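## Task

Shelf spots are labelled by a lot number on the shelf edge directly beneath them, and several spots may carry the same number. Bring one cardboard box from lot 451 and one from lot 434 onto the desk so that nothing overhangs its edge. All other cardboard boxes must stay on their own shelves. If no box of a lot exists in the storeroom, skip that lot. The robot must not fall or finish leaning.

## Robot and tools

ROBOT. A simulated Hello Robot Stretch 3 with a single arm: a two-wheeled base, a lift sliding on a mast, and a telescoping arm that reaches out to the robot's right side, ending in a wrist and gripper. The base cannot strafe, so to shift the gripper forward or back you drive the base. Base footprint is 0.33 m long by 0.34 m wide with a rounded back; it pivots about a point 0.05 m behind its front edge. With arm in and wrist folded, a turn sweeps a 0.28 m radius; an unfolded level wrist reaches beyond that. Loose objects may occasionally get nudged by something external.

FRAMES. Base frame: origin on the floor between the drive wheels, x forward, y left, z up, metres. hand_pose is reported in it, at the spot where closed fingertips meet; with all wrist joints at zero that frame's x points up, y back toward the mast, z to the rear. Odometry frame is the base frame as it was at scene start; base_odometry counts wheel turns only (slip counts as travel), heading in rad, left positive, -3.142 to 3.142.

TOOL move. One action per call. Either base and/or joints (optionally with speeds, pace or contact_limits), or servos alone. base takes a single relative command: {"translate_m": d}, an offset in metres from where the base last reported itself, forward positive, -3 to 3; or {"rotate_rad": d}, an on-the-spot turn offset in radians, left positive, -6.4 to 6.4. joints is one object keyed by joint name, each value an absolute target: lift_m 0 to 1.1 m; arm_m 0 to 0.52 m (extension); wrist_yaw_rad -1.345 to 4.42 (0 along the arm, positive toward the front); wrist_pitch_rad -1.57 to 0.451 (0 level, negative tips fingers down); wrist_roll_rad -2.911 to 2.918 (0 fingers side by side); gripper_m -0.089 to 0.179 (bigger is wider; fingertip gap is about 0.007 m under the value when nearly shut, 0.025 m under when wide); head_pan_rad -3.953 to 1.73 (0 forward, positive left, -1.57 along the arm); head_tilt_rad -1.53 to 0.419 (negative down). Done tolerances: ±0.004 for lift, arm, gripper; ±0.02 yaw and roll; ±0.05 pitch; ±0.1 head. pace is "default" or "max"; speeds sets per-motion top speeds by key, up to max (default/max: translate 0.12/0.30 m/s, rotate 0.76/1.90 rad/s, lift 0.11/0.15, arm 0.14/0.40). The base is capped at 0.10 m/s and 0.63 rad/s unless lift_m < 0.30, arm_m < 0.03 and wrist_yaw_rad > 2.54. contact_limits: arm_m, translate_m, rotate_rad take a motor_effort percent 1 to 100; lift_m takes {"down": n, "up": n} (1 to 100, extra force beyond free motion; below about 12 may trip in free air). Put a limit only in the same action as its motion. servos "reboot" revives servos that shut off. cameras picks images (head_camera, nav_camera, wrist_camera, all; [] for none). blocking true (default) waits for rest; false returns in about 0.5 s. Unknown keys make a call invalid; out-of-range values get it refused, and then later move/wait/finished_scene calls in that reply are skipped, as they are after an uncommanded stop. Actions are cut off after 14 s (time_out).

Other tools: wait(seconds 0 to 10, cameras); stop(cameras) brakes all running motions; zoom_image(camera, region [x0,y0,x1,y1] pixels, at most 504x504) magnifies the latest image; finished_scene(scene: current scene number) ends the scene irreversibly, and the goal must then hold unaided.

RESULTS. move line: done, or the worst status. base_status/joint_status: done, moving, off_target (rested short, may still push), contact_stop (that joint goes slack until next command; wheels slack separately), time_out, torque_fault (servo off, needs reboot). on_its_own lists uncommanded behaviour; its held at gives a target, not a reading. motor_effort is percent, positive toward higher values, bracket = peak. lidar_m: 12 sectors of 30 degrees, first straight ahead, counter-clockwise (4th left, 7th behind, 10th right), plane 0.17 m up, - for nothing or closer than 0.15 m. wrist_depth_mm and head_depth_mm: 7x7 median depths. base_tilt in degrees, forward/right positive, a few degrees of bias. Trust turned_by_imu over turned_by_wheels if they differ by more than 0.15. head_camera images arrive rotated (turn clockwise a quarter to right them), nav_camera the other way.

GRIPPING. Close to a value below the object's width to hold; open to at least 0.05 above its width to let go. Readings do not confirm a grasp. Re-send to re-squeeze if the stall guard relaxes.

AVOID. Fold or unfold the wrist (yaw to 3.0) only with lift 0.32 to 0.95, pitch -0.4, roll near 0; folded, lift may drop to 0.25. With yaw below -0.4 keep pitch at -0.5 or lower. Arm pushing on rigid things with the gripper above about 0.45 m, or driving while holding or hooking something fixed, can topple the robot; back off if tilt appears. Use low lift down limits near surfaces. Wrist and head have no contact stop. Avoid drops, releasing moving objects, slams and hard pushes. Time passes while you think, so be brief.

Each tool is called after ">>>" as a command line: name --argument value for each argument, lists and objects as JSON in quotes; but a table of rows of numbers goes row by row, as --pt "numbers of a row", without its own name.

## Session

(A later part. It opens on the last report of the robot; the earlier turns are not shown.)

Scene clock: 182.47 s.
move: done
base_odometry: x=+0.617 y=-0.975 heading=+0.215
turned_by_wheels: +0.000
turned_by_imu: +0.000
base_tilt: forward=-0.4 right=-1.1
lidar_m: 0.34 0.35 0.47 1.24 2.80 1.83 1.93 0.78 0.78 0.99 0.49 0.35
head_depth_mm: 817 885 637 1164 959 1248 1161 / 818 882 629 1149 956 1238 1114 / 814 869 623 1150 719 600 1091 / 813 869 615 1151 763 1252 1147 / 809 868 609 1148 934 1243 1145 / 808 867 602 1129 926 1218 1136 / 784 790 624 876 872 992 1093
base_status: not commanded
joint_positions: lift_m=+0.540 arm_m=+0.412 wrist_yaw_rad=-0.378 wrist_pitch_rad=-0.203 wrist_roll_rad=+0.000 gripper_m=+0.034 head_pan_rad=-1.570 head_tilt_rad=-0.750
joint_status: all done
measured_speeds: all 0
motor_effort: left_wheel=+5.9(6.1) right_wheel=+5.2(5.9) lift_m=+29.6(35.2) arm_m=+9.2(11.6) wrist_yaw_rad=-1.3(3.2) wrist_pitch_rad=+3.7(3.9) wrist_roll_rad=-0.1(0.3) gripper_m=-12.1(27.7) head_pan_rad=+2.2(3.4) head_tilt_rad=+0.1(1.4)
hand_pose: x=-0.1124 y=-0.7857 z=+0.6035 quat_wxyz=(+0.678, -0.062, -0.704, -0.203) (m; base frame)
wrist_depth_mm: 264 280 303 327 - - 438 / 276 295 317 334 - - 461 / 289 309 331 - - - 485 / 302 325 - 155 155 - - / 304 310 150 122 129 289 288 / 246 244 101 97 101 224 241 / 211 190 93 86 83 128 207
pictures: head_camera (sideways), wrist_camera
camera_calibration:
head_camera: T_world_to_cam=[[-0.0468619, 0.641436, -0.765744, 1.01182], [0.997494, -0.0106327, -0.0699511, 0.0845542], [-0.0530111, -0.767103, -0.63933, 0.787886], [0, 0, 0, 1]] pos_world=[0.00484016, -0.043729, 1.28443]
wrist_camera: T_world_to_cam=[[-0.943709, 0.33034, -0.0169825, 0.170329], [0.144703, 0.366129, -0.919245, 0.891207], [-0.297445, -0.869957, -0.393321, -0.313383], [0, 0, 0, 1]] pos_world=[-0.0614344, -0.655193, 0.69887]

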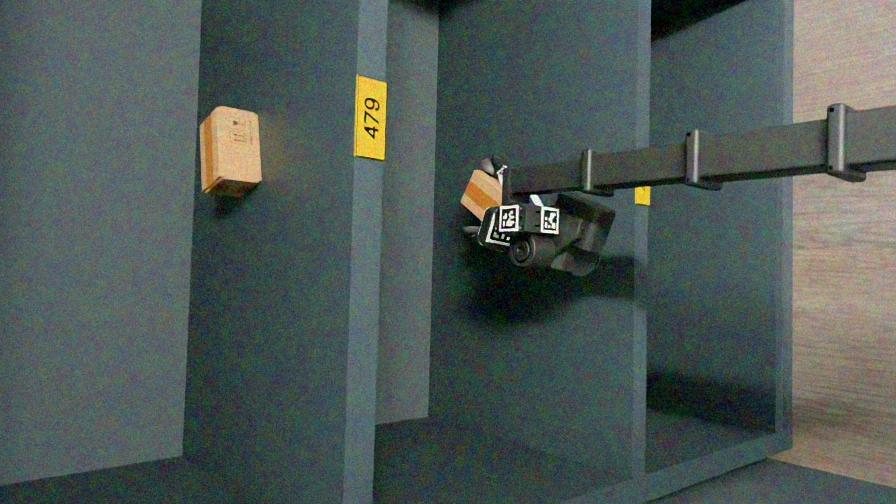

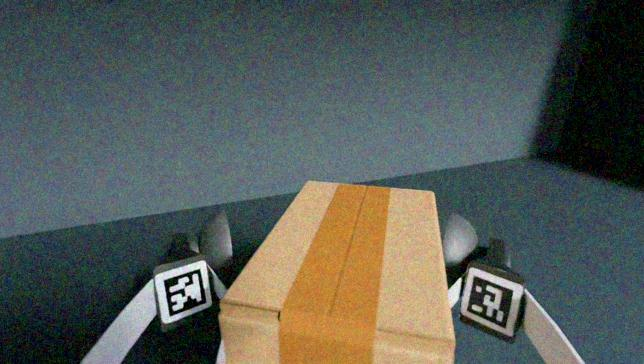

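>>> move --joints '{"arm_m": 0.02, "lift_m": 0.6}' --speeds '{"arm_m": 0.25}' --cameras '["wrist_camera"]'

>>> move --base '{"rotate_rad": -1.1}' --joints '{"lift_m": 0.85, "wrist_yaw_rad": 0.0, "wrist_pitch_rad": 0.0}' --cameras '[]'

>>> move --base '{"translate_m": -1.25}' --cameras '["nav_camera"]'

>>> move --base '{"rotate_rad": -0.49}' --joints '{"head_pan_rad": -1.57, "head_tilt_rad": -0.7}' --cameras '["head_camera","wrist_camera"]'

Scene clock: 216.20 s.
move: done
base_odometry: x=+0.617 y=-0.975 heading=+0.215
turned_by_wheels: +0.000
turned_by_imu: +0.000
base_tilt: forward=-0.3 right=-1.1
lidar_m: 0.34 0.35 0.47 1.24 2.81 1.83 1.92 0.78 0.78 0.99 0.49 0.35
head_depth_mm: 818 892 639 1161 960 1247 1168 / 816 883 630 1151 952 1209 1167 / 816 872 622 1150 945 625 477 / 812 870 617 1148 939 1230 510 / 811 868 607 1147 934 1244 1138 / 810 865 604 1127 928 1217 1137 / 789 789 624 876 871 992 1091
base_status: not commanded
joint_positions: lift_m=+0.600 arm_m=+0.020 wrist_yaw_rad=-0.378 wrist_pitch_rad=-0.204 wrist_roll_rad=+0.000 gripper_m=+0.034 head_pan_rad=-1.570 head_tilt_rad=-0.750
joint_status: all done
measured_speeds: all 0
motor_effort: left_wheel=+5.9(6.2) right_wheel=+5.3(6.5) lift_m=+24.4(33.5) arm_m=-12.7(16.0) wrist_yaw_rad=-2.2(3.5) wrist_pitch_rad=+3.9(4.1) wrist_roll_rad=-0.1(0.4) gripper_m=-11.7(12.5) head_pan_rad=+2.1(2.8) head_tilt_rad=-0.6(2.1)
hand_pose: x=-0.1124 y=-0.3936 z=+0.6633 quat_wxyz=(+0.678, -0.061, -0.704, -0.203) (m; base frame)
wrist_depth_mm: - - - - 768 - - / - - - - 818 - - / - - - - 831 - - / - - - 155 - - 490 / - - 150 122 129 - 526 / 324 - 101 97 101 124 579 / 290 - 93 86 83 118 -
pictures: wrist_camera
camera_calibration:
wrist_camera: T_world_to_cam=[[-0.943676, 0.330429, -0.0170724, 0.0419463], [0.145111, 0.366949, -0.918853, 0.802693], [-0.297351, -0.869578, -0.394229, 0.0519948], [0, 0, 0, 1]] pos_world=[-0.0614348, -0.263194, 0.758771]

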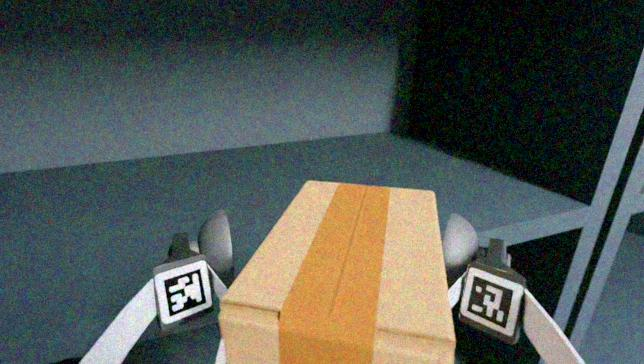

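Scene clock: 219.30 s.
move: done
base_odometry: x=+0.617 y=-0.975 heading=-0.884
turned_by_wheels: -1.100
turned_by_imu: -1.081
base_tilt: forward=-0.3 right=-1.2
lidar_m: 0.52 0.36 0.34 0.35 0.46 1.08 2.00 1.83 1.92 0.82 0.78 0.99
head_depth_mm: 1588 1719 1938 2040 1632 - - / 1648 1833 2076 2017 1665 - - / 1328 1559 2072 1831 432 - - / 1375 1562 1624 1739 318 347 1087 / 1418 1122 1534 1246 1527 1325 1143 / 1308 831 894 988 1169 1271 1140 / 630 700 796 965 977 1245 1112
base_status: done
joint_positions: lift_m=+0.850 arm_m=+0.020 wrist_yaw_rad=-0.003 wrist_pitch_rad=-0.031 wrist_roll_rad=+0.000 gripper_m=+0.034 head_pan_rad=-1.570 head_tilt_rad=-0.750
joint_status: all done
measured_speeds: all 0
motor_effort: left_wheel=+7.6(12.1) right_wheel=-9.7(13.3) lift_m=+30.3(35.0) arm_m=-10.6(13.1) wrist_yaw_rad=+1.8(5.9) wrist_pitch_rad=+5.2(8.2) wrist_roll_rad=-0.2(0.3) gripper_m=-12.1(12.4) head_pan_rad=+2.0(2.8) head_tilt_rad=-2.1(2.4)
hand_pose: x=-0.0221 y=-0.4204 z=+0.9568 quat_wxyz=(+0.707, +0.010, -0.707, -0.012) (m; base frame)
wrist_depth_mm: - - - - - - - / - - - - - - - / - 501 - - - - - / 720 - - - - - - / 737 - 150 122 129 - - / 756 - 101 97 101 - - / - - 93 86 83 - -
pictures: none
No camera images: "cameras" was empty.

Scene clock: 232.93 s.
move: done
base_odometry: x=-0.176 y=-0.008 heading=-0.884
turned_by_wheels: +0.000
turned_by_imu: -0.001
base_tilt: forward=-0.3 right=-1.2
lidar_m: 1.35 0.95 0.89 0.91 1.20 2.62 1.51 0.84 0.94 1.42 1.84 1.64
head_depth_mm: 1134 1244 1209 905 1497 - - / 1179 1302 1447 895 1496 - - / 1219 1362 1545 858 431 - - / 1272 1432 1622 1739 318 347 1083 / 1350 1518 1717 1894 1580 1325 1140 / 1425 1616 1868 1953 1573 1320 1139 / 1497 1721 2021 1955 1568 1312 1132
base_status: done
joint_positions: lift_m=+0.850 arm_m=+0.020 wrist_yaw_rad=-0.003 wrist_pitch_rad=-0.031 wrist_roll_rad=+0.000 gripper_m=+0.034 head_pan_rad=-1.570 head_tilt_rad=-0.750
joint_status: not commanded
measured_speeds: all 0
motor_effort: left_wheel=-6.0(9.8) right_wheel=-5.6(15.2) lift_m=+24.9(31.0) arm_m=-11.4(13.6) wrist_yaw_rad=+2.4(3.2) wrist_pitch_rad=+5.2(5.3) wrist_roll_rad=+0.0(0.3) gripper_m=-12.2(12.6) head_pan_rad=+1.1(2.8) head_tilt_rad=-5.5(5.5)
hand_pose: x=-0.0221 y=-0.4204 z=+0.9568 quat_wxyz=(+0.707, +0.010, -0.707, -0.012) (m; base frame)
wrist_depth_mm: - - - - - - - / - - - - - - - / - - - - - - - / - - - - - - - / - - 151 122 129 - - / - - 101 97 101 124 - / - - 93 86 83 118 -
pictures: nav_camera (sideways)
camera_calibration:
nav_camera: T_world_to_cam=[[0.0176558, -0.661793, 0.749478, -0.931988], [-0.999786, -0.0197778, 0.00608852, 0.0483065], [0.0107937, -0.749425, -0.662001, 0.814592], [0, 0, 0, 1]] pos_world=[0.0559587, -0.00535204, 1.23747]

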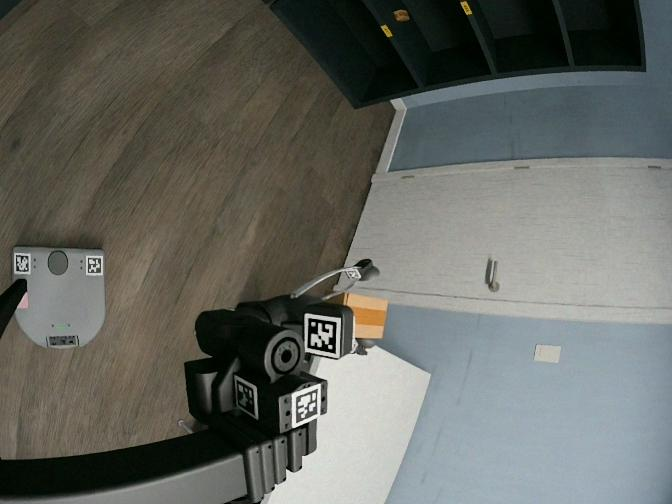

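Scene clock: 234.83 s.
move: done
base_odometry: x=-0.176 y=-0.008 heading=-1.374
turned_by_wheels: -0.490
turned_by_imu: -0.482
base_tilt: forward=-0.4 right=-1.1
lidar_m: 1.64 1.30 0.94 0.89 0.93 1.24 2.63 1.51 0.85 0.94 1.43 1.89
head_depth_mm: 1157 1293 1340 966 1555 1466 - / 1155 1286 1326 958 1547 - - / 1149 1287 1314 950 450 345 - / 1151 1289 1291 941 316 326 - / 1143 1279 1277 933 1450 1341 1165 / 1148 1277 1452 1570 1543 1362 1161 / 1138 1274 1446 1637 1636 1350 1150
base_status: done
joint_positions: lift_m=+0.850 arm_m=+0.020 wrist_yaw_rad=-0.002 wrist_pitch_rad=-0.031 wrist_roll_rad=+0.000 gripper_m=+0.034 head_pan_rad=-1.570 head_tilt_rad=-0.701
joint_status: all done
measured_speeds: all 0
motor_effort: left_wheel=+8.0(11.8) right_wheel=-10.4(13.5) lift_m=+24.9(25.5) arm_m=-12.5(12.8) wrist_yaw_rad=+2.1(2.7) wrist_pitch_rad=+5.2(5.3) wrist_roll_rad=-0.1(0.6) gripper_m=-11.7(12.4) head_pan_rad=+1.1(1.9) head_tilt_rad=+2.4(5.6)
hand_pose: x=-0.0220 y=-0.4204 z=+0.9568 quat_wxyz=(+0.707, +0.010, -0.707, -0.012) (m; base frame)
wrist_depth_mm: - - - - - - - / - - - - - - - / - - - - - - - / - - - - - - - / - - 151 122 129 - - / - 125 101 97 101 124 - / - - 93 86 83 118 -
pictures: head_camera (sideways), wrist_camera
camera_calibration:
head_camera: T_world_to_cam=[[-0.0468482, 0.603101, -0.796288, 1.05162], [0.997494, -0.0140622, -0.0693365, 0.0837572], [-0.0530145, -0.797541, -0.600931, 0.737925], [0, 0, 0, 1]] pos_world=[0.00484019, -0.0445333, 1.28665]
wrist_camera: T_world_to_cam=[[-0.999079, -0.0418155, -0.00963865, -0.0236897], [-0.000263517, 0.230589, -0.973051, 1.06044], [0.0429111, -0.972152, -0.230387, -0.0210711], [0, 0, 0, 1]] pos_world=[-0.0224843, -0.266, 1.02678]

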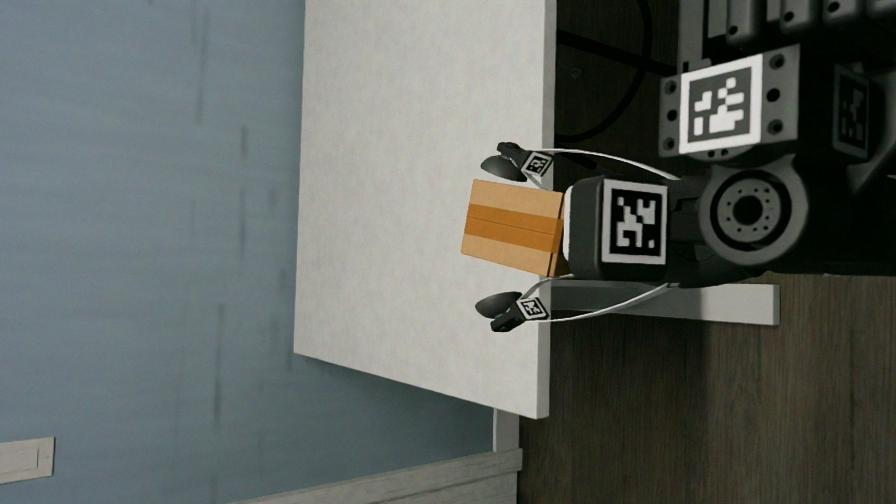

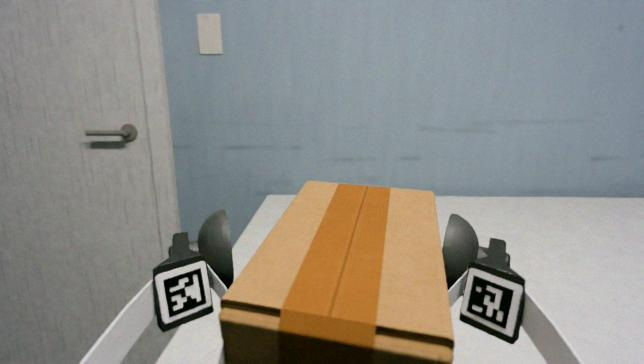

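>>> move --joints '{"arm_m": 0.38, "wrist_pitch_rad": -0.18}' --speeds '{"arm_m": 0.25}' --cameras '[]'

>>> move --joints '{"lift_m": 0.745}' --cameras '[]'

>>> move --joints '{"lift_m": 0.69}' --speeds '{"lift_m": 0.03}' --contact_limits '{"lift_m": {"down": 13}}' --cameras '["head_camera","wrist_camera"]'

Scene clock: 249.87 s.
move: done
base_odometry: x=-0.176 y=-0.008 heading=-1.374
turned_by_wheels: +0.000
turned_by_imu: +0.000
base_tilt: forward=-0.3 right=-1.2
lidar_m: 1.64 1.30 0.94 0.89 0.92 1.25 2.62 1.50 0.84 0.94 1.43 1.90
head_depth_mm: 1159 1297 1340 967 304 - 1159 / 1154 1295 1333 394 355 1350 1177 / 1148 1278 519 851 1571 1386 1178 / 1146 1279 786 871 1566 1375 1172 / 1147 1281 1286 937 1480 1364 1170 / 1145 1267 1448 1564 1559 1360 1156 / 1137 1273 1441 1640 1636 1355 1156
base_status: not commanded
joint_positions: lift_m=+0.850 arm_m=+0.380 wrist_yaw_rad=-0.002 wrist_pitch_rad=-0.203 wrist_roll_rad=+0.000 gripper_m=+0.034 head_pan_rad=-1.570 head_tilt_rad=-0.700
joint_status: all done
measured_speeds: all 0
motor_effort: left_wheel=+7.4(8.1) right_wheel=-9.7(10.7) lift_m=+25.6(26.1) arm_m=+13.7(14.9) wrist_yaw_rad=+1.5(2.9) wrist_pitch_rad=+3.8(6.3) wrist_roll_rad=+0.1(0.3) gripper_m=-11.7(12.4) head_pan_rad=+0.4(1.8) head_tilt_rad=+2.5(3.6)
hand_pose: x=-0.0220 y=-0.7711 z=+0.9134 quat_wxyz=(+0.704, +0.071, -0.703, -0.073) (m; base frame)
wrist_depth_mm: 685 - - - - - - / 736 - - - - - - / 768 - - - - - - / 812 - - 155 - - - / - 874 150 122 129 - - / - 125 101 97 101 124 - / - - 93 86 83 118 -
pictures: none
No camera images: "cameras" was empty.

Scene clock: 251.67 s.
move: done
base_odometry: x=-0.176 y=-0.008 heading=-1.374
turned_by_wheels: +0.000
turned_by_imu: +0.000
base_tilt: forward=-0.4 right=-1.3
lidar_m: 1.64 1.30 0.93 0.89 0.92 1.24 2.63 1.50 0.84 0.94 1.43 1.90
head_depth_mm: 1156 1286 1346 965 1561 1329 301 / 1154 1289 1329 957 446 363 317 / 1148 1283 1312 579 1537 1381 1174 / 1144 1280 1295 668 1566 1379 1176 / 1146 1286 1282 933 1471 1367 1158 / 1145 1278 1450 1564 1549 1358 1161 / 1146 1285 1442 1630 1625 1339 1155
base_status: not commanded
joint_positions: lift_m=+0.745 arm_m=+0.380 wrist_yaw_rad=-0.002 wrist_pitch_rad=-0.204 wrist_roll_rad=+0.000 gripper_m=+0.034 head_pan_rad=-1.570 head_tilt_rad=-0.700
joint_status: all done
measured_speeds: all 0
motor_effort: left_wheel=+7.4(8.1) right_wheel=-10.1(10.7) lift_m=+23.5(26.9) arm_m=+12.1(13.7) wrist_yaw_rad=+1.7(2.8) wrist_pitch_rad=+3.9(4.0) wrist_roll_rad=-0.2(0.3) gripper_m=-11.7(12.5) head_pan_rad=+1.0(1.1) head_tilt_rad=+2.3(2.9)
hand_pose: x=-0.0220 y=-0.7710 z=+0.8083 quat_wxyz=(+0.704, +0.071, -0.703, -0.073) (m; base frame)
wrist_depth_mm: 682 - - - - - - / 733 - - - - - - / 774 - - - - - - / 817 - - 155 - - - / - 325 149 122 129 - - / - - 101 97 101 124 - / - - 93 86 83 118 -
pictures: none
No camera images: "cameras" was empty.

Scene clock: 253.93 s.
move: done
base_odometry: x=-0.176 y=-0.008 heading=-1.374
turned_by_wheels: +0.000
turned_by_imu: +0.000
base_tilt: forward=-0.3 right=-1.1
lidar_m: 1.64 1.30 0.94 0.89 0.92 1.24 2.63 1.50 0.84 0.94 1.43 1.89
head_depth_mm: 1158 1290 1347 969 1567 1370 1168 / 1153 1290 1335 961 827 414 351 / 1154 1288 1309 955 618 1355 1173 / 1150 1284 1289 873 1528 1372 1171 / 1142 1285 1283 932 1478 1366 1164 / 1152 1273 1452 1569 1554 1362 1155 / 1140 1271 1439 1631 1645 1353 1151
base_status: not commanded
joint_positions: lift_m=+0.690 arm_m=+0.380 wrist_yaw_rad=-0.002 wrist_pitch_rad=-0.204 wrist_roll_rad=+0.000 gripper_m=+0.034 head_pan_rad=-1.570 head_tilt_rad=-0.700
joint_status: all done
measured_speeds: all 0
motor_effort: left_wheel=+7.9(8.1) right_wheel=-9.9(10.5) lift_m=+24.0(26.0) arm_m=+10.8(12.9) wrist_yaw_rad=+0.7(2.9) wrist_pitch_rad=+3.9(4.0) wrist_roll_rad=-0.2(0.3) gripper_m=-11.6(12.4) head_pan_rad=+0.9(1.0) head_tilt_rad=+1.7(3.0)
contact_limits: lift_m down 13 (down: maximum 72; up: maximum 65)
hand_pose: x=-0.0220 y=-0.7710 z=+0.7533 quat_wxyz=(+0.704, +0.071, -0.703, -0.073) (m; base frame)
wrist_depth_mm: 693 - - - - - - / 725 - - - - - - / 770 - - - - - - / - - - 155 - - - / - - 150 122 129 - - / - - 101 97 101 124 - / - - 93 86 83 118 -
pictures: head_camera (sideways), wrist_camera
camera_calibration:
head_camera: T_world_to_cam=[[-0.0468242, 0.602367, -0.796845, 1.05239], [0.997495, -0.0141396, -0.0693035, 0.0837181], [-0.0530133, -0.798094, -0.600196, 0.737012], [0, 0, 0, 1]] pos_world=[0.00484027, -0.0445371, 1.28675]
wrist_camera: T_world_to_cam=[[-0.999083, -0.0392836, -0.0170259, -0.0328033], [0.000137939, 0.394712, -0.918805, 1.02895], [0.0428143, -0.917965, -0.394345, -0.243628], [0, 0, 0, 1]] pos_world=[-0.0224844, -0.631069, 0.848771]

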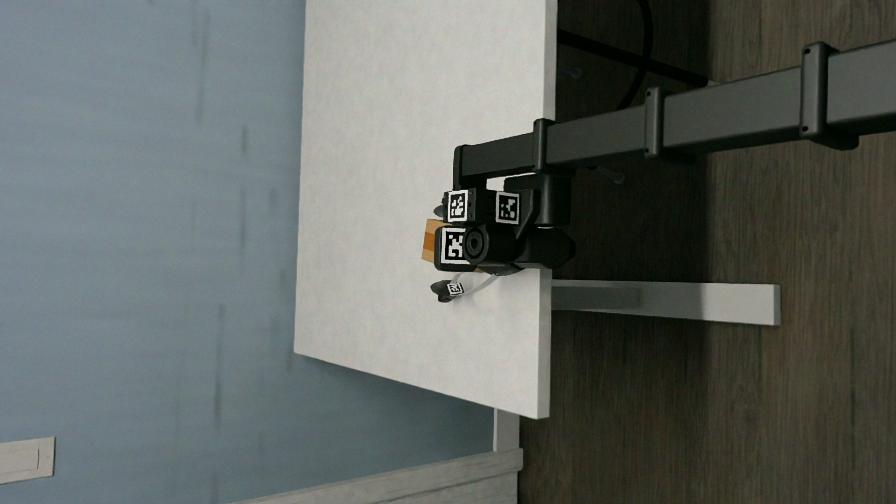

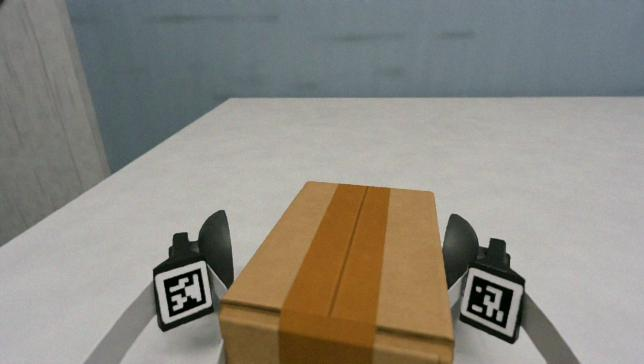

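>>> move --joints '{"lift_m": 0.625}' --speeds '{"lift_m": 0.03}' --contact_limits '{"lift_m": {"down": 13}}' --cameras '["head_camera","wrist_camera"]'

Scene clock: 260.83 s.
move: contact_stop
base_odometry: x=-0.176 y=-0.008 heading=-1.374
turned_by_wheels: +0.000
turned_by_imu: +0.000
base_tilt: forward=-0.3 right=-1.2
lidar_m: 1.64 1.30 0.93 0.89 0.92 1.25 2.63 1.51 0.84 0.94 1.43 1.90
head_depth_mm: 1156 1295 1337 968 1560 1360 1185 / 1157 1293 1336 961 1285 468 371 / 1147 1282 1316 951 632 1314 1178 / 1149 1277 1299 877 813 1371 1174 / 1146 1278 1281 937 1519 1362 1162 / 1140 1277 1443 1575 1554 1353 1157 / 1139 1275 1442 1641 1634 1359 1152
base_status: not commanded
joint_positions: lift_m=+0.662 arm_m=+0.380 wrist_yaw_rad=+0.000 wrist_pitch_rad=-0.127 wrist_roll_rad=+0.001 gripper_m=+0.034 head_pan_rad=-1.570 head_tilt_rad=-0.700
joint_status: lift_m contact_stop (moved -0.028 of -0.065)
measured_speeds: translate_m=+0.000 rotate_rad=+0.000 lift_m=+0.002 arm_m=+0.000 wrist_yaw_rad=+0.000 wrist_pitch_rad=+0.000 wrist_roll_rad=+0.000 head_pan_rad=+0.000 head_tilt_rad=+0.000
on_its_own: lift_m is slack since a contact_stop (your +0.625 is given up); wrist_pitch_rad is at rest, and its effort (-10.3) is outside its rest range (-8 to +12)
motor_effort: left_wheel=+2.9(8.1) right_wheel=-5.9(10.5) lift_m=+23.3(26.2) arm_m=+7.3(8.8) wrist_yaw_rad=-0.4(2.7) wrist_pitch_rad=-10.3(13.6) wrist_roll_rad=-0.5(0.6) gripper_m=-11.9(12.8) head_pan_rad=+0.4(0.8) head_tilt_rad=+0.6(2.1)
contact_limits: lift_m down 13 (down: maximum 72; up: maximum 65)
hand_pose: x=-0.0216 y=-0.7761 z=+0.7440 quat_wxyz=(+0.706, +0.045, -0.706, -0.045) (m; base frame)
wrist_depth_mm: 692 - - - - - - / 723 - - - - - - / 761 - - - - - - / - - - 155 - - - / - - 148 126 133 - - / - - 101 96 101 124 - / - - 93 87 83 118 -
pictures: head_camera (sideways), wrist_camera
camera_calibration:
head_camera: T_world_to_cam=[[-0.0468242, 0.602367, -0.796845, 1.05239], [0.997495, -0.0141396, -0.0693035, 0.0837181], [-0.0530133, -0.798094, -0.600196, 0.737012], [0, 0, 0, 1]] pos_world=[0.00484027, -0.0445371, 1.28675]
wrist_camera: T_world_to_cam=[[-0.998995, -0.0422461, -0.0149608, -0.0365507], [0.000519068, 0.322892, -0.946436, 0.987283], [0.0448139, -0.945493, -0.322545, -0.326665], [0, 0, 0, 1]] pos_world=[-0.0223873, -0.629189, 0.828489]

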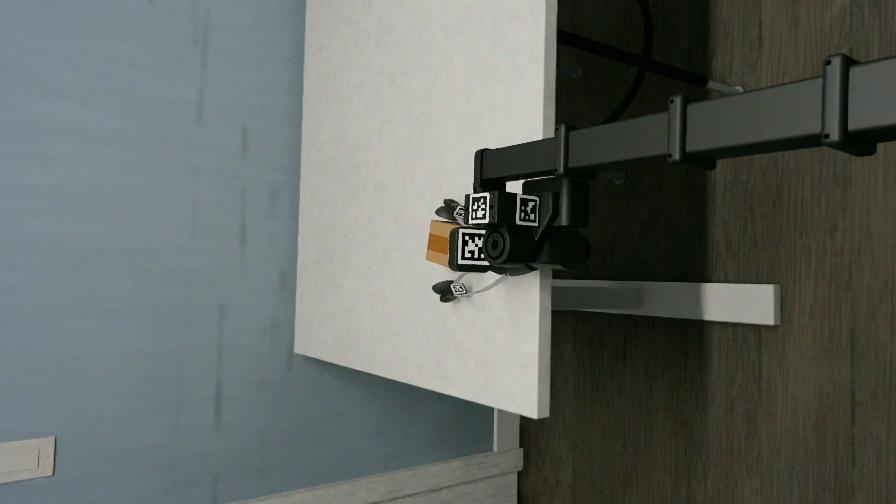

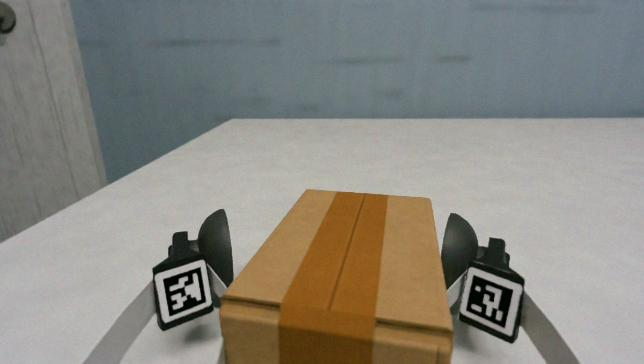

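>>> move --joints '{"lift_m": 0.677}' --cameras '[]'

>>> move --joints '{"gripper_m": 0.179}' --cameras '[]'

>>> move --joints '{"lift_m": 0.78}' --pace "max" --cameras '[]'

>>> move --joints '{"arm_m": 0.0, "wrist_pitch_rad": -0.4}' --pace "max" --cameras '["head_camera"]'

>>> move --joints '{"wrist_yaw_rad": 3.0, "wrist_pitch_rad": -0.4, "gripper_m": 0.037, "head_pan_rad": 1.2, "head_tilt_rad": -0.3}' --pace "max" --cameras '[]'

>>> move --joints '{"lift_m": 0.28}' --base '{"translate_m": -0.3}' --pace "max" --cameras '["nav_camera"]'

>>> move --base '{"translate_m": -1.75}' --pace "max" --cameras '["nav_camera"]'

Scene clock: 291.47 s.
move: done
base_odometry: x=-0.176 y=-0.008 heading=-1.374
turned_by_wheels: +0.000
turned_by_imu: +0.000
base_tilt: forward=-0.4 right=-1.2
lidar_m: 1.64 1.30 0.94 0.89 0.92 1.24 2.62 1.50 0.84 0.94 1.43 1.90
head_depth_mm: 1160 1293 1342 966 1561 1362 1168 / 1153 1293 1323 962 830 438 362 / 1151 1281 1310 950 619 1342 1179 / 1150 1283 1304 881 1525 1365 1176 / 1149 1276 1284 933 1509 1359 1163 / 1146 1277 1448 1558 1556 1363 1159 / 1140 1275 1444 1645 1624 1353 1160
base_status: not commanded
joint_positions: lift_m=+0.677 arm_m=+0.380 wrist_yaw_rad=+0.000 wrist_pitch_rad=-0.192 wrist_roll_rad=+0.001 gripper_m=+0.034 head_pan_rad=-1.570 head_tilt_rad=-0.700
joint_status: all done
measured_speeds: all 0
motor_effort: left_wheel=+2.8(3.2) right_wheel=-5.7(6.7) lift_m=+31.5(31.9) arm_m=-0.8(1.3) wrist_yaw_rad=-0.1(1.6) wrist_pitch_rad=+1.9(6.8) wrist_roll_rad=-0.5(0.8) gripper_m=-12.1(12.1) head_pan_rad=-1.2(1.2) head_tilt_rad=-1.0(2.1)
hand_pose: x=-0.0216 y=-0.7719 z=+0.7432 quat_wxyz=(+0.704, +0.068, -0.704, -0.068) (m; base frame)
wrist_depth_mm: 682 - - - - - - / 728 - - - - - - / 775 - - - - - - / - - - 156 - - - / - - 148 122 129 - - / - - 101 97 100 124 - / - - 92 87 83 117 -
pictures: none
No camera images: "cameras" was empty.

Scene clock: 293.47 s.
move: done
base_odometry: x=-0.176 y=-0.008 heading=-1.374
turned_by_wheels: +0.000
turned_by_imu: +0.000
base_tilt: forward=-0.2 right=-1.2
lidar_m: 1.65 1.30 0.93 0.89 0.92 1.24 2.63 1.50 0.84 0.94 1.44 1.90
head_depth_mm: 1159 1286 1341 964 1567 1360 1166 / 1157 1291 1325 961 831 439 362 / 1151 1284 1308 952 619 1348 1178 / 1149 1288 1293 869 1517 1374 1171 / 1146 1279 1278 928 1503 1367 1166 / 1147 1276 1452 1565 1555 1350 1159 / 1135 1278 1439 1634 1629 1358 1162
base_status: not commanded
joint_positions: lift_m=+0.677 arm_m=+0.380 wrist_yaw_rad=+0.000 wrist_pitch_rad=-0.196 wrist_roll_rad=+0.001 gripper_m=+0.179 head_pan_rad=-1.570 head_tilt_rad=-0.700
joint_status: all done
measured_speeds: all 0
motor_effort: left_wheel=+2.4(3.1) right_wheel=-5.4(6.3) lift_m=+29.1(31.3) arm_m=-2.5(2.6) wrist_yaw_rad=-0.2(1.5) wrist_pitch_rad=+2.6(2.6) wrist_roll_rad=-0.3(0.8) gripper_m=+0.2(85.1) head_pan_rad=-0.4(1.5) head_tilt_rad=-2.0(2.1)
hand_pose: x=-0.0216 y=-0.7716 z=+0.7421 quat_wxyz=(+0.704, +0.069, -0.704, -0.070) (m; base frame)
wrist_depth_mm: 684 - - - - - - / 736 - - - - - - / 760 - - - - - - / - - - 154 - - - / - 142 - 122 122 - - / - 126 97 97 97 - - / - - 92 87 83 - 105
pictures: none
No camera images: "cameras" was empty.

Scene clock: 294.93 s.
move: done
base_odometry: x=-0.176 y=-0.008 heading=-1.374
turned_by_wheels: +0.000
turned_by_imu: +0.000
base_tilt: forward=-0.4 right=-1.2
lidar_m: 1.64 1.30 0.93 0.89 0.92 1.24 2.63 1.51 0.84 0.94 1.44 1.89
head_depth_mm: 1160 1288 1350 964 1155 318 286 / 1156 1293 1327 890 388 334 1135 / 1148 1285 1312 558 1575 1383 1173 / 1153 1287 1299 593 1576 1373 1174 / 1152 1275 1274 904 1511 1359 1168 / 1145 1272 1443 1572 1556 1359 1162 / 1142 1278 1437 1627 1633 1350 1158
base_status: not commanded
joint_positions: lift_m=+0.780 arm_m=+0.380 wrist_yaw_rad=+0.000 wrist_pitch_rad=-0.196 wrist_roll_rad=+0.001 gripper_m=+0.179 head_pan_rad=-1.570 head_tilt_rad=-0.700
joint_status: all done
measured_speeds: all 0
motor_effort: left_wheel=+3.0(3.2) right_wheel=-5.6(6.1) lift_m=+29.8(34.4) arm_m=-3.2(3.8) wrist_yaw_rad=-0.2(1.6) wrist_pitch_rad=+2.5(2.7) wrist_roll_rad=-0.6(0.7) gripper_m=+0.3(1.2) head_pan_rad=-0.9(1.4) head_tilt_rad=-1.5(2.4)
hand_pose: x=-0.0216 y=-0.7716 z=+0.8451 quat_wxyz=(+0.704, +0.069, -0.704, -0.070) (m; base frame)
wrist_depth_mm: 684 - - - - - - / 721 - - - - - - / 775 - - - - - - / 811 - - - - - - / - 142 - - - - - / - 126 - - - - - / - - - 196 - - 105
pictures: none
No camera images: "cameras" was empty.

Scene clock: 297.17 s.
move: done
base_odometry: x=-0.176 y=-0.008 heading=-1.374
turned_by_wheels: +0.000
turned_by_imu: +0.000
base_tilt: forward=-0.4 right=-1.2
lidar_m: 1.64 1.30 0.93 0.89 0.92 1.25 2.63 1.50 0.84 0.94 1.43 1.90
head_depth_mm: 1161 1297 1350 972 1555 1361 1268 / 1156 1293 1326 961 1560 1350 - / 1151 1281 1312 953 1568 1351 404 / 1153 1288 1297 899 1568 374 362 / 1145 1280 1289 934 1515 1332 1137 / 1145 1274 1445 1565 1555 1361 1157 / 1144 1273 1435 1633 1633 1357 1156
base_status: not commanded
joint_positions: lift_m=+0.780 arm_m=+0.001 wrist_yaw_rad=+0.000 wrist_pitch_rad=-0.414 wrist_roll_rad=+0.001 gripper_m=+0.179 head_pan_rad=-1.570 head_tilt_rad=-0.700
joint_status: all done
measured_speeds: all 0
motor_effort: left_wheel=+2.9(3.3) right_wheel=-6.4(6.4) lift_m=+28.6(30.3) arm_m=-13.1(14.2) wrist_yaw_rad=-0.7(1.7) wrist_pitch_rad=+2.1(5.2) wrist_roll_rad=-0.4(0.7) gripper_m=+0.4(1.1) head_pan_rad=-0.6(1.7) head_tilt_rad=-2.2(2.9)
hand_pose: x=-0.0216 y=-0.3705 z=+0.7936 quat_wxyz=(+0.692, +0.145, -0.692, -0.146) (m; base frame)
wrist_depth_mm: - - - - - - - / - - - 467 - - - / - - - - - - - / - - - - - - - / - - - - - - - / 123 - - - - - - / 927 959 964 957 944 937 105
pictures: head_camera (sideways)
camera_calibration:
head_camera: T_world_to_cam=[[-0.0468242, 0.602367, -0.796845, 1.05239], [0.997495, -0.0141396, -0.0693035, 0.0837181], [-0.0530133, -0.798094, -0.600196, 0.737012], [0, 0, 0, 1]] pos_world=[0.00484027, -0.0445371, 1.28675]

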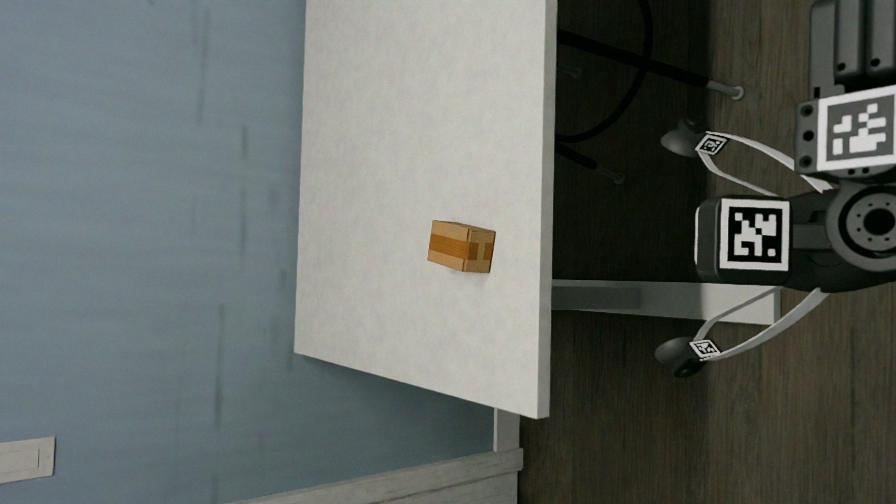

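Scene clock: 299.70 s.
move: done
base_odometry: x=-0.176 y=-0.008 heading=-1.374
turned_by_wheels: +0.000
turned_by_imu: +0.000
base_tilt: forward=-0.5 right=-1.1
lidar_m: 1.65 1.30 0.93 0.89 0.92 1.24 2.63 1.50 0.85 0.94 1.43 1.90
head_depth_mm: 949 1003 1062 1127 1208 1290 1382 / 904 949 1004 1067 1133 1224 1299 / 860 906 957 1009 1066 1134 1214 / 828 862 912 955 1011 1073 1144 / 797 834 878 920 972 1026 1095 / 758 793 827 870 913 969 1026 / 731 760 794 833 873 920 967
base_status: not commanded
joint_positions: lift_m=+0.780 arm_m=+0.001 wrist_yaw_rad=+2.997 wrist_pitch_rad=-0.414 wrist_roll_rad=+0.001 gripper_m=+0.037 head_pan_rad=+1.208 head_tilt_rad=-0.296
joint_status: all done
measured_speeds: translate_m=+0.000 rotate_rad=+0.000 lift_m=+0.000 arm_m=+0.000 wrist_yaw_rad=+0.000 wrist_pitch_rad=+0.000 wrist_roll_rad=+0.000 head_pan_rad=-0.024 head_tilt_rad=+0.000
motor_effort: left_wheel=+2.8(3.2) right_wheel=-5.6(6.7) lift_m=+26.4(28.5) arm_m=-11.1(13.6) wrist_yaw_rad=+1.1(8.2) wrist_pitch_rad=+2.1(4.1) wrist_roll_rad=-0.4(0.7) gripper_m=+0.3(82.4) head_pan_rad=-3.0(5.4) head_tilt_rad=-3.8(7.8)
hand_pose: x=+0.0112 y=+0.0770 z=+0.7936 quat_wxyz=(+0.195, +0.701, +0.095, +0.679) (m; base frame)
wrist_depth_mm: - 137 - - - - - / 850 148 - - - - - / 927 161 - - - - - / - 186 - - - - - / - - 204 - - - - / - - 129 - 129 - - / 989 - 263 970 940 952 957
pictures: none
No camera images: "cameras" was empty.

Scene clock: 303.83 s.
move: done
base_odometry: x=-0.234 y=+0.286 heading=-1.374
turned_by_wheels: +0.000
turned_by_imu: +0.000
base_tilt: forward=-0.3 right=-1.2
lidar_m: 1.94 1.29 0.93 0.89 0.91 1.23 2.33 2.02 0.96 0.75 1.00 1.91
head_depth_mm: 948 1001 1064 1133 1218 1298 1407 / 901 950 1005 1073 1134 1219 1312 / 863 905 958 1009 1083 1148 1211 / 822 862 906 960 1012 1075 1146 / 786 823 863 909 962 1014 1080 / 753 789 825 865 909 962 1021 / 724 754 792 829 868 916 968
base_status: done
joint_positions: lift_m=+0.280 arm_m=+0.001 wrist_yaw_rad=+2.997 wrist_pitch_rad=-0.415 wrist_roll_rad=+0.001 gripper_m=+0.037 head_pan_rad=+1.200 head_tilt_rad=-0.300
joint_status: all done
measured_speeds: all 0
motor_effort: left_wheel=-2.8(9.7) right_wheel=-2.0(14.1) lift_m=+26.1(26.1) arm_m=-6.2(11.3) wrist_yaw_rad=+1.2(3.5) wrist_pitch_rad=+2.2(2.4) wrist_roll_rad=-0.5(0.9) gripper_m=+0.5(1.0) head_pan_rad=-3.3(3.8) head_tilt_rad=-3.2(4.4)
hand_pose: x=+0.0111 y=+0.0769 z=+0.2934 quat_wxyz=(+0.195, +0.701, +0.095, +0.679) (m; base frame)
wrist_depth_mm: - 137 - - - 919 - / - 147 - - - - - / 887 162 821 879 878 880 870 / 737 186 661 703 711 703 695 / 600 572 206 566 563 582 580 / 511 514 128 300 129 492 495 / 283 279 257 270 428 433 432
pictures: nav_camera (sideways)
camera_calibration:
nav_camera: T_world_to_cam=[[0.0821567, 0.258276, 0.962572, -1.21027], [0.937011, -0.349032, 0.0136765, 0.0266199], [0.3395, 0.900817, -0.270682, 0.303466], [0, 0, 0, 1]] pos_world=[-0.0285382, 0.0485066, 1.24675]

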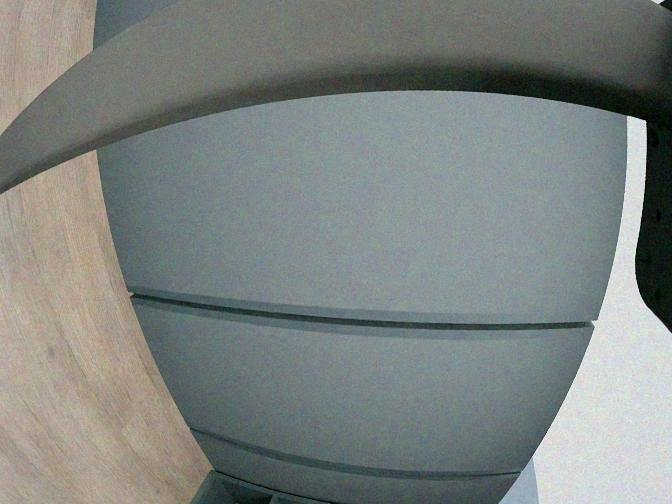

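Scene clock: 311.07 s.
move: done
base_odometry: x=-0.576 y=+2.002 heading=-1.374
turned_by_wheels: +0.000
turned_by_imu: -0.002
base_tilt: forward=-0.4 right=-1.2
lidar_m: 3.59 1.24 0.95 2.31 0.87 0.63 0.60 0.62 0.83 1.44 1.28 1.62
head_depth_mm: 902 956 1018 1079 1156 1245 1342 / 859 904 959 1018 1083 1164 1247 / 821 860 909 961 1023 1087 1169 / 899 932 965 1000 1035 1081 1137 / 2049 2114 2224 2310 2415 1536 1455 / 2017 2105 2185 2282 2393 1975 1522 / 1941 2013 2099 2195 2308 1972 1519
base_status: done
joint_positions: lift_m=+0.280 arm_m=+0.001 wrist_yaw_rad=+2.997 wrist_pitch_rad=-0.415 wrist_roll_rad=+0.001 gripper_m=+0.037 head_pan_rad=+1.200 head_tilt_rad=-0.300
joint_status: not commanded
measured_speeds: all 0
motor_effort: left_wheel=+0.1(13.2) right_wheel=-10.0(17.9) lift_m=+28.3(31.0) arm_m=+3.4(5.9) wrist_yaw_rad=+1.7(3.3) wrist_pitch_rad=+2.3(2.4) wrist_roll_rad=-0.5(0.8) gripper_m=+0.6(0.9) head_pan_rad=-2.2(3.4) head_tilt_rad=-2.0(3.7)
hand_pose: x=+0.0110 y=+0.0769 z=+0.2934 quat_wxyz=(+0.195, +0.701, +0.095, +0.679) (m; base frame)
wrist_depth_mm: - 137 - - - - - / - 147 - - - - - / 848 162 875 895 896 874 880 / 740 185 658 719 696 698 686 / 605 578 207 572 561 577 567 / 514 506 129 301 129 499 491 / 283 280 258 270 426 433 429
pictures: nav_camera (sideways)
camera_calibration:
nav_camera: T_world_to_cam=[[0.0821567, 0.258276, 0.962572, -1.21027], [0.937011, -0.349032, 0.0136765, 0.0266199], [0.3395, 0.900817, -0.270682, 0.303466], [0, 0, 0, 1]] pos_world=[-0.0285382, 0.0485066, 1.24675]

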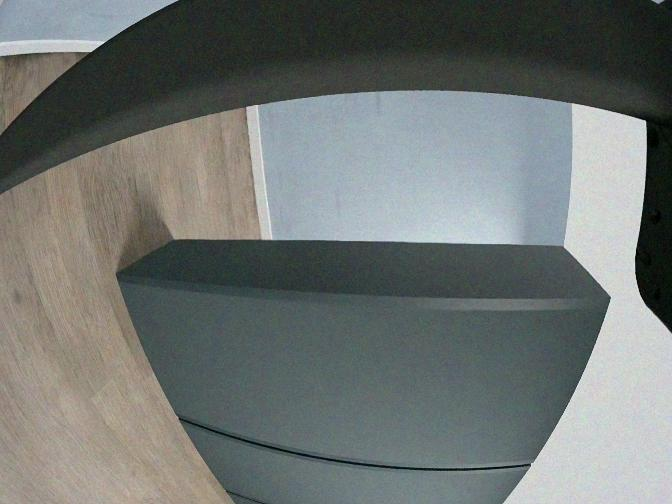

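>>> move --base '{"rotate_rad": 1.59}' --pace "max" --cameras '[]'

>>> move --base '{"translate_m": 1.85}' --joints '{"head_pan_rad": -1.0, "head_tilt_rad": -0.3}' --pace "max" --cameras '["nav_camera", "head_camera"]'

Scene clock: 324.20 s.
move: done
base_odometry: x=-0.576 y=+2.002 heading=+0.216
turned_by_wheels: +1.590
turned_by_imu: +1.559
base_tilt: forward=-0.3 right=-1.2
lidar_m: 2.31 0.87 0.62 0.60 0.61 0.82 1.44 1.28 1.62 3.63 1.23 0.95
head_depth_mm: 624 662 700 748 801 859 930 / 594 626 663 704 747 801 861 / 564 593 627 665 705 751 804 / 540 568 597 630 667 707 754 / 516 542 568 597 631 667 707 / 496 519 543 570 599 633 671 / 476 496 520 542 572 601 636
base_status: done
joint_positions: lift_m=+0.280 arm_m=+0.001 wrist_yaw_rad=+2.997 wrist_pitch_rad=-0.415 wrist_roll_rad=+0.001 gripper_m=+0.037 head_pan_rad=+1.200 head_tilt_rad=-0.300
joint_status: not commanded
measured_speeds: all 0
motor_effort: left_wheel=-5.3(14.7) right_wheel=+6.9(14.8) lift_m=+25.1(30.9) arm_m=+0.1(8.6) wrist_yaw_rad=+1.6(2.7) wrist_pitch_rad=+2.2(2.4) wrist_roll_rad=-0.7(0.8) gripper_m=+0.4(1.0) head_pan_rad=-1.3(2.5) head_tilt_rad=+0.2(1.3)
hand_pose: x=+0.0110 y=+0.0769 z=+0.2934 quat_wxyz=(+0.195, +0.701, +0.095, +0.679) (m; base frame)
wrist_depth_mm: 534 137 574 592 604 626 630 / 595 148 611 630 - - - / 623 161 170 - - - 792 / - 182 192 690 708 694 695 / 598 578 206 568 563 580 573 / 513 510 129 301 129 490 491 / 283 281 257 270 427 429 427
pictures: none
No camera images: "cameras" was empty.

Scene clock: 331.80 s.
move: done
base_odometry: x=+1.231 y=+2.398 heading=+0.215
turned_by_wheels: +0.000
turned_by_imu: +0.001
base_tilt: forward=-0.3 right=-1.2
lidar_m: 0.47 0.49 0.66 0.64 0.66 0.89 2.32 0.65 1.36 2.04 0.69 0.50
head_depth_mm: 1585 1786 2058 2433 2638 2074 1560 / 1179 1282 1414 1562 1758 1875 1557 / 934 1000 1072 1161 1263 1391 1454 / 770 814 864 923 983 1062 1147 / 660 689 726 766 810 857 915 / 575 598 623 653 685 720 762 / 511 528 548 570 594 621 651
base_status: done
joint_positions: lift_m=+0.280 arm_m=+0.001 wrist_yaw_rad=+2.997 wrist_pitch_rad=-0.415 wrist_roll_rad=+0.001 gripper_m=+0.037 head_pan_rad=-1.000 head_tilt_rad=-0.300
joint_status: all done
measured_speeds: all 0
motor_effort: left_wheel=-1.6(13.7) right_wheel=+9.1(13.7) lift_m=+30.5(30.9) arm_m=-9.6(13.3) wrist_yaw_rad=+1.3(3.3) wrist_pitch_rad=+2.3(2.4) wrist_roll_rad=-0.4(0.8) gripper_m=+0.2(1.0) head_pan_rad=+3.6(4.5) head_tilt_rad=+1.1(3.6)
hand_pose: x=+0.0110 y=+0.0769 z=+0.2934 quat_wxyz=(+0.195, +0.701, +0.096, +0.679) (m; base frame)
wrist_depth_mm: 562 137 609 621 638 664 503 / 620 148 - - - 721 510 / - 161 170 - - 772 515 / 700 183 220 715 697 678 521 / 603 578 206 564 571 576 524 / 515 508 129 300 129 498 487 / 283 279 257 271 424 432 426
pictures: head_camera (sideways), nav_camera (sideways)
camera_calibration:
head_camera: T_world_to_cam=[[-0.171369, 0.181225, -0.968396, 1.27694], [0.86135, 0.504693, -0.0579778, 0.0699077], [0.478235, -0.844063, -0.242587, 0.268386], [0, 0, 0, 1]] pos_world=[0.0302611, -0.0401608, 1.30574]
nav_camera: T_world_to_cam=[[0.160508, -0.218385, 0.962572, -1.21074], [-0.833493, -0.552361, 0.0136664, 0.0374331], [0.528703, -0.804491, -0.27068, 0.302321], [0, 0, 0, 1]] pos_world=[0.0656958, -0.000516646, 1.24675]

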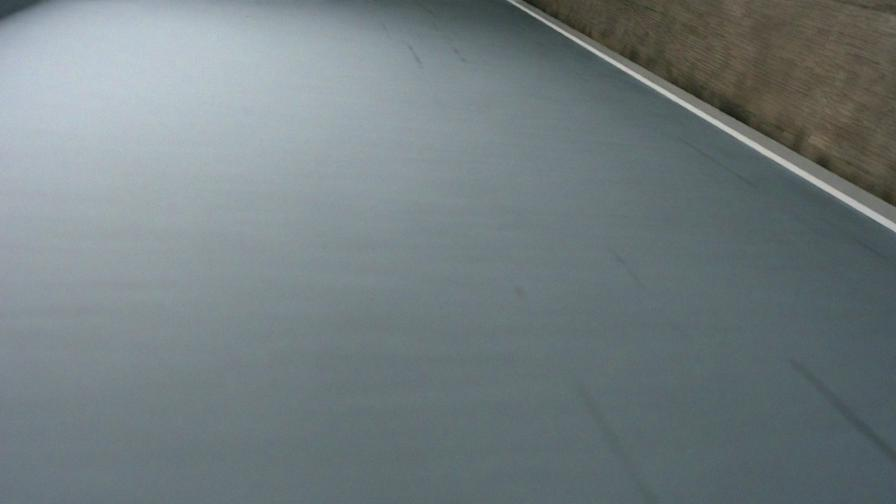

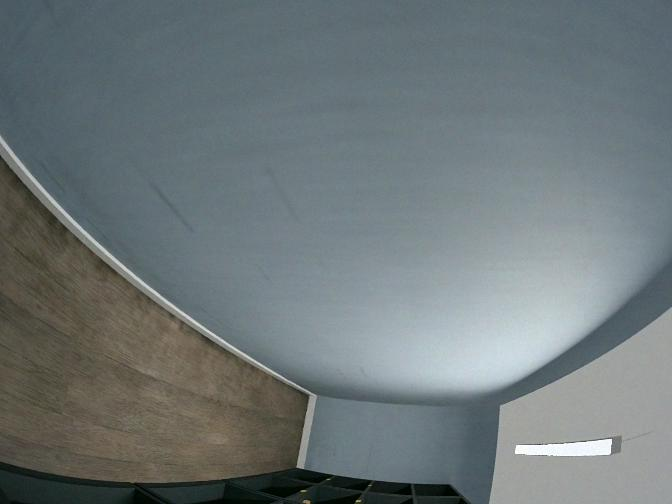

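>>> move --base '{"rotate_rad": -1.59}' --joints '{"head_pan_rad": -0.6, "head_tilt_rad": -0.3}' --pace "max" --cameras '["nav_camera","head_camera"]'

Scene clock: 341.27 s.
move: done
base_odometry: x=+1.231 y=+2.398 heading=-1.374
turned_by_wheels: -1.590
turned_by_imu: -1.560
base_tilt: forward=-0.4 right=-1.2
lidar_m: 2.02 0.69 0.50 0.48 0.49 0.66 0.64 0.66 0.89 2.30 0.65 1.36
head_depth_mm: 1025 555 578 605 641 701 769 / 1131 790 1204 1191 729 1110 733 / 1264 1030 1362 1317 893 1200 950 / 1313 1342 1451 1293 1528 1139 1318 / 1233 1254 1350 1358 1479 1292 1445 / 1165 1199 1272 1336 1419 1505 1486 / 1643 1933 2055 2120 2201 1943 1517
base_status: done
joint_positions: lift_m=+0.280 arm_m=+0.001 wrist_yaw_rad=+2.997 wrist_pitch_rad=-0.415 wrist_roll_rad=+0.001 gripper_m=+0.037 head_pan_rad=-0.597 head_tilt_rad=-0.300
joint_status: all done
measured_speeds: all 0
motor_effort: left_wheel=+5.8(14.7) right_wheel=-6.8(15.2) lift_m=+26.7(31.3) arm_m=-12.8(13.3) wrist_yaw_rad=+2.4(2.9) wrist_pitch_rad=+2.3(2.4) wrist_roll_rad=-0.3(0.8) gripper_m=+0.0(0.8) head_pan_rad=-3.2(5.1) head_tilt_rad=+2.1(4.5)
hand_pose: x=+0.0110 y=+0.0769 z=+0.2934 quat_wxyz=(+0.195, +0.701, +0.096, +0.679) (m; base frame)
wrist_depth_mm: 435 137 466 481 495 512 527 / 480 147 502 527 535 539 - / 513 162 195 - - - - / - 179 188 - - 646 669 / 577 556 205 570 564 580 578 / 510 510 128 302 128 496 495 / 280 282 257 270 426 436 429
pictures: head_camera (sideways), nav_camera (sideways)
camera_calibration:
head_camera: T_world_to_cam=[[-0.228751, 0.0994448, -0.968392, 1.27728], [0.594257, 0.802181, -0.0579976, 0.0714691], [0.771059, -0.588741, -0.242596, 0.266637], [0, 0, 0, 1]] pos_world=[0.044117, -0.0273705, 1.30574]
nav_camera: T_world_to_cam=[[0.233313, -0.137882, 0.962576, -1.2112], [-0.549935, -0.835096, 0.0136739, 0.0357394], [0.801958, -0.532545, -0.270665, 0.300617], [0, 0, 0, 1]] pos_world=[0.0611606, 0.022935, 1.24675]

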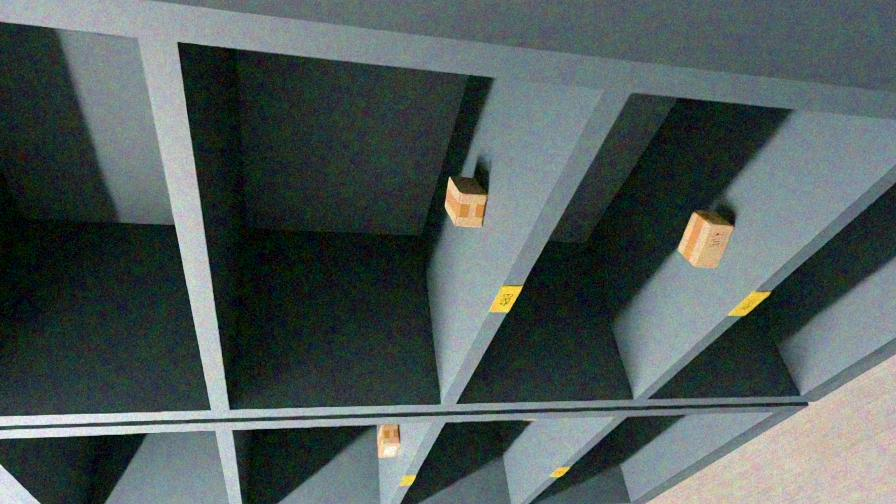

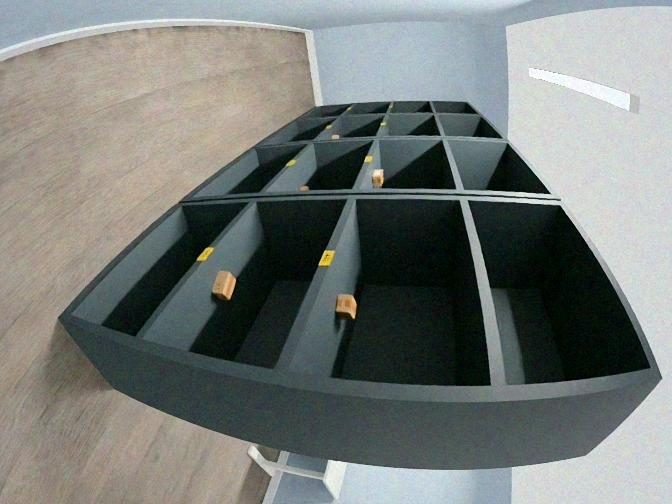

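>>> zoom_image --camera "head_camera" --region '[485, 280, 530, 318]'

>>> zoom_image --camera "head_camera" --region '[725, 285, 775, 320]'

>>> zoom_image --camera "head_camera" --region '[395, 470, 420, 490]'

>>> zoom_image --camera "head_camera" --region '[548, 462, 574, 482]'

Scaled by 11.200 from the camera's 896x504 image, which has a finer 1280x720 frame.

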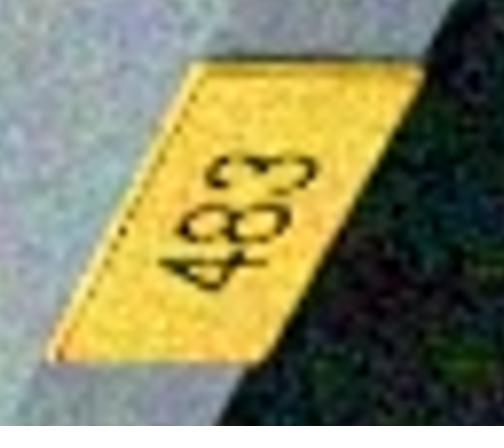

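Scaled by 10.080 from the camera's 896x504 image, which has a finer 1280x720 frame.

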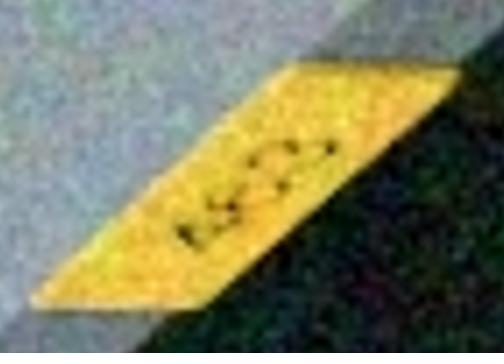

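Scaled by 20.160 from the camera's 896x504 image, which has a finer 1280x720 frame.

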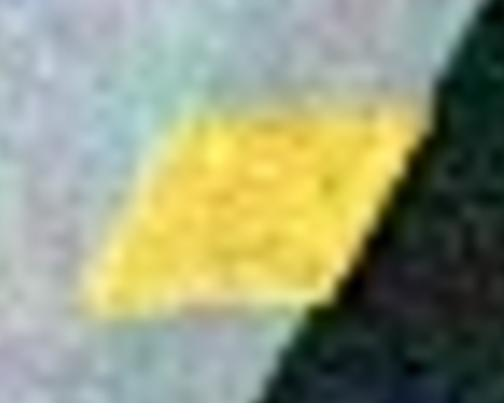

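Scaled by 19.385 from the camera's 896x504 image, which has a finer 1280x720 frame.

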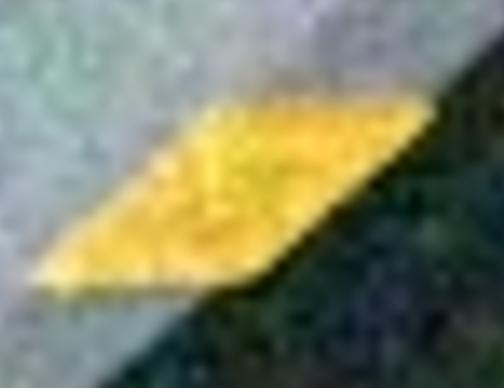

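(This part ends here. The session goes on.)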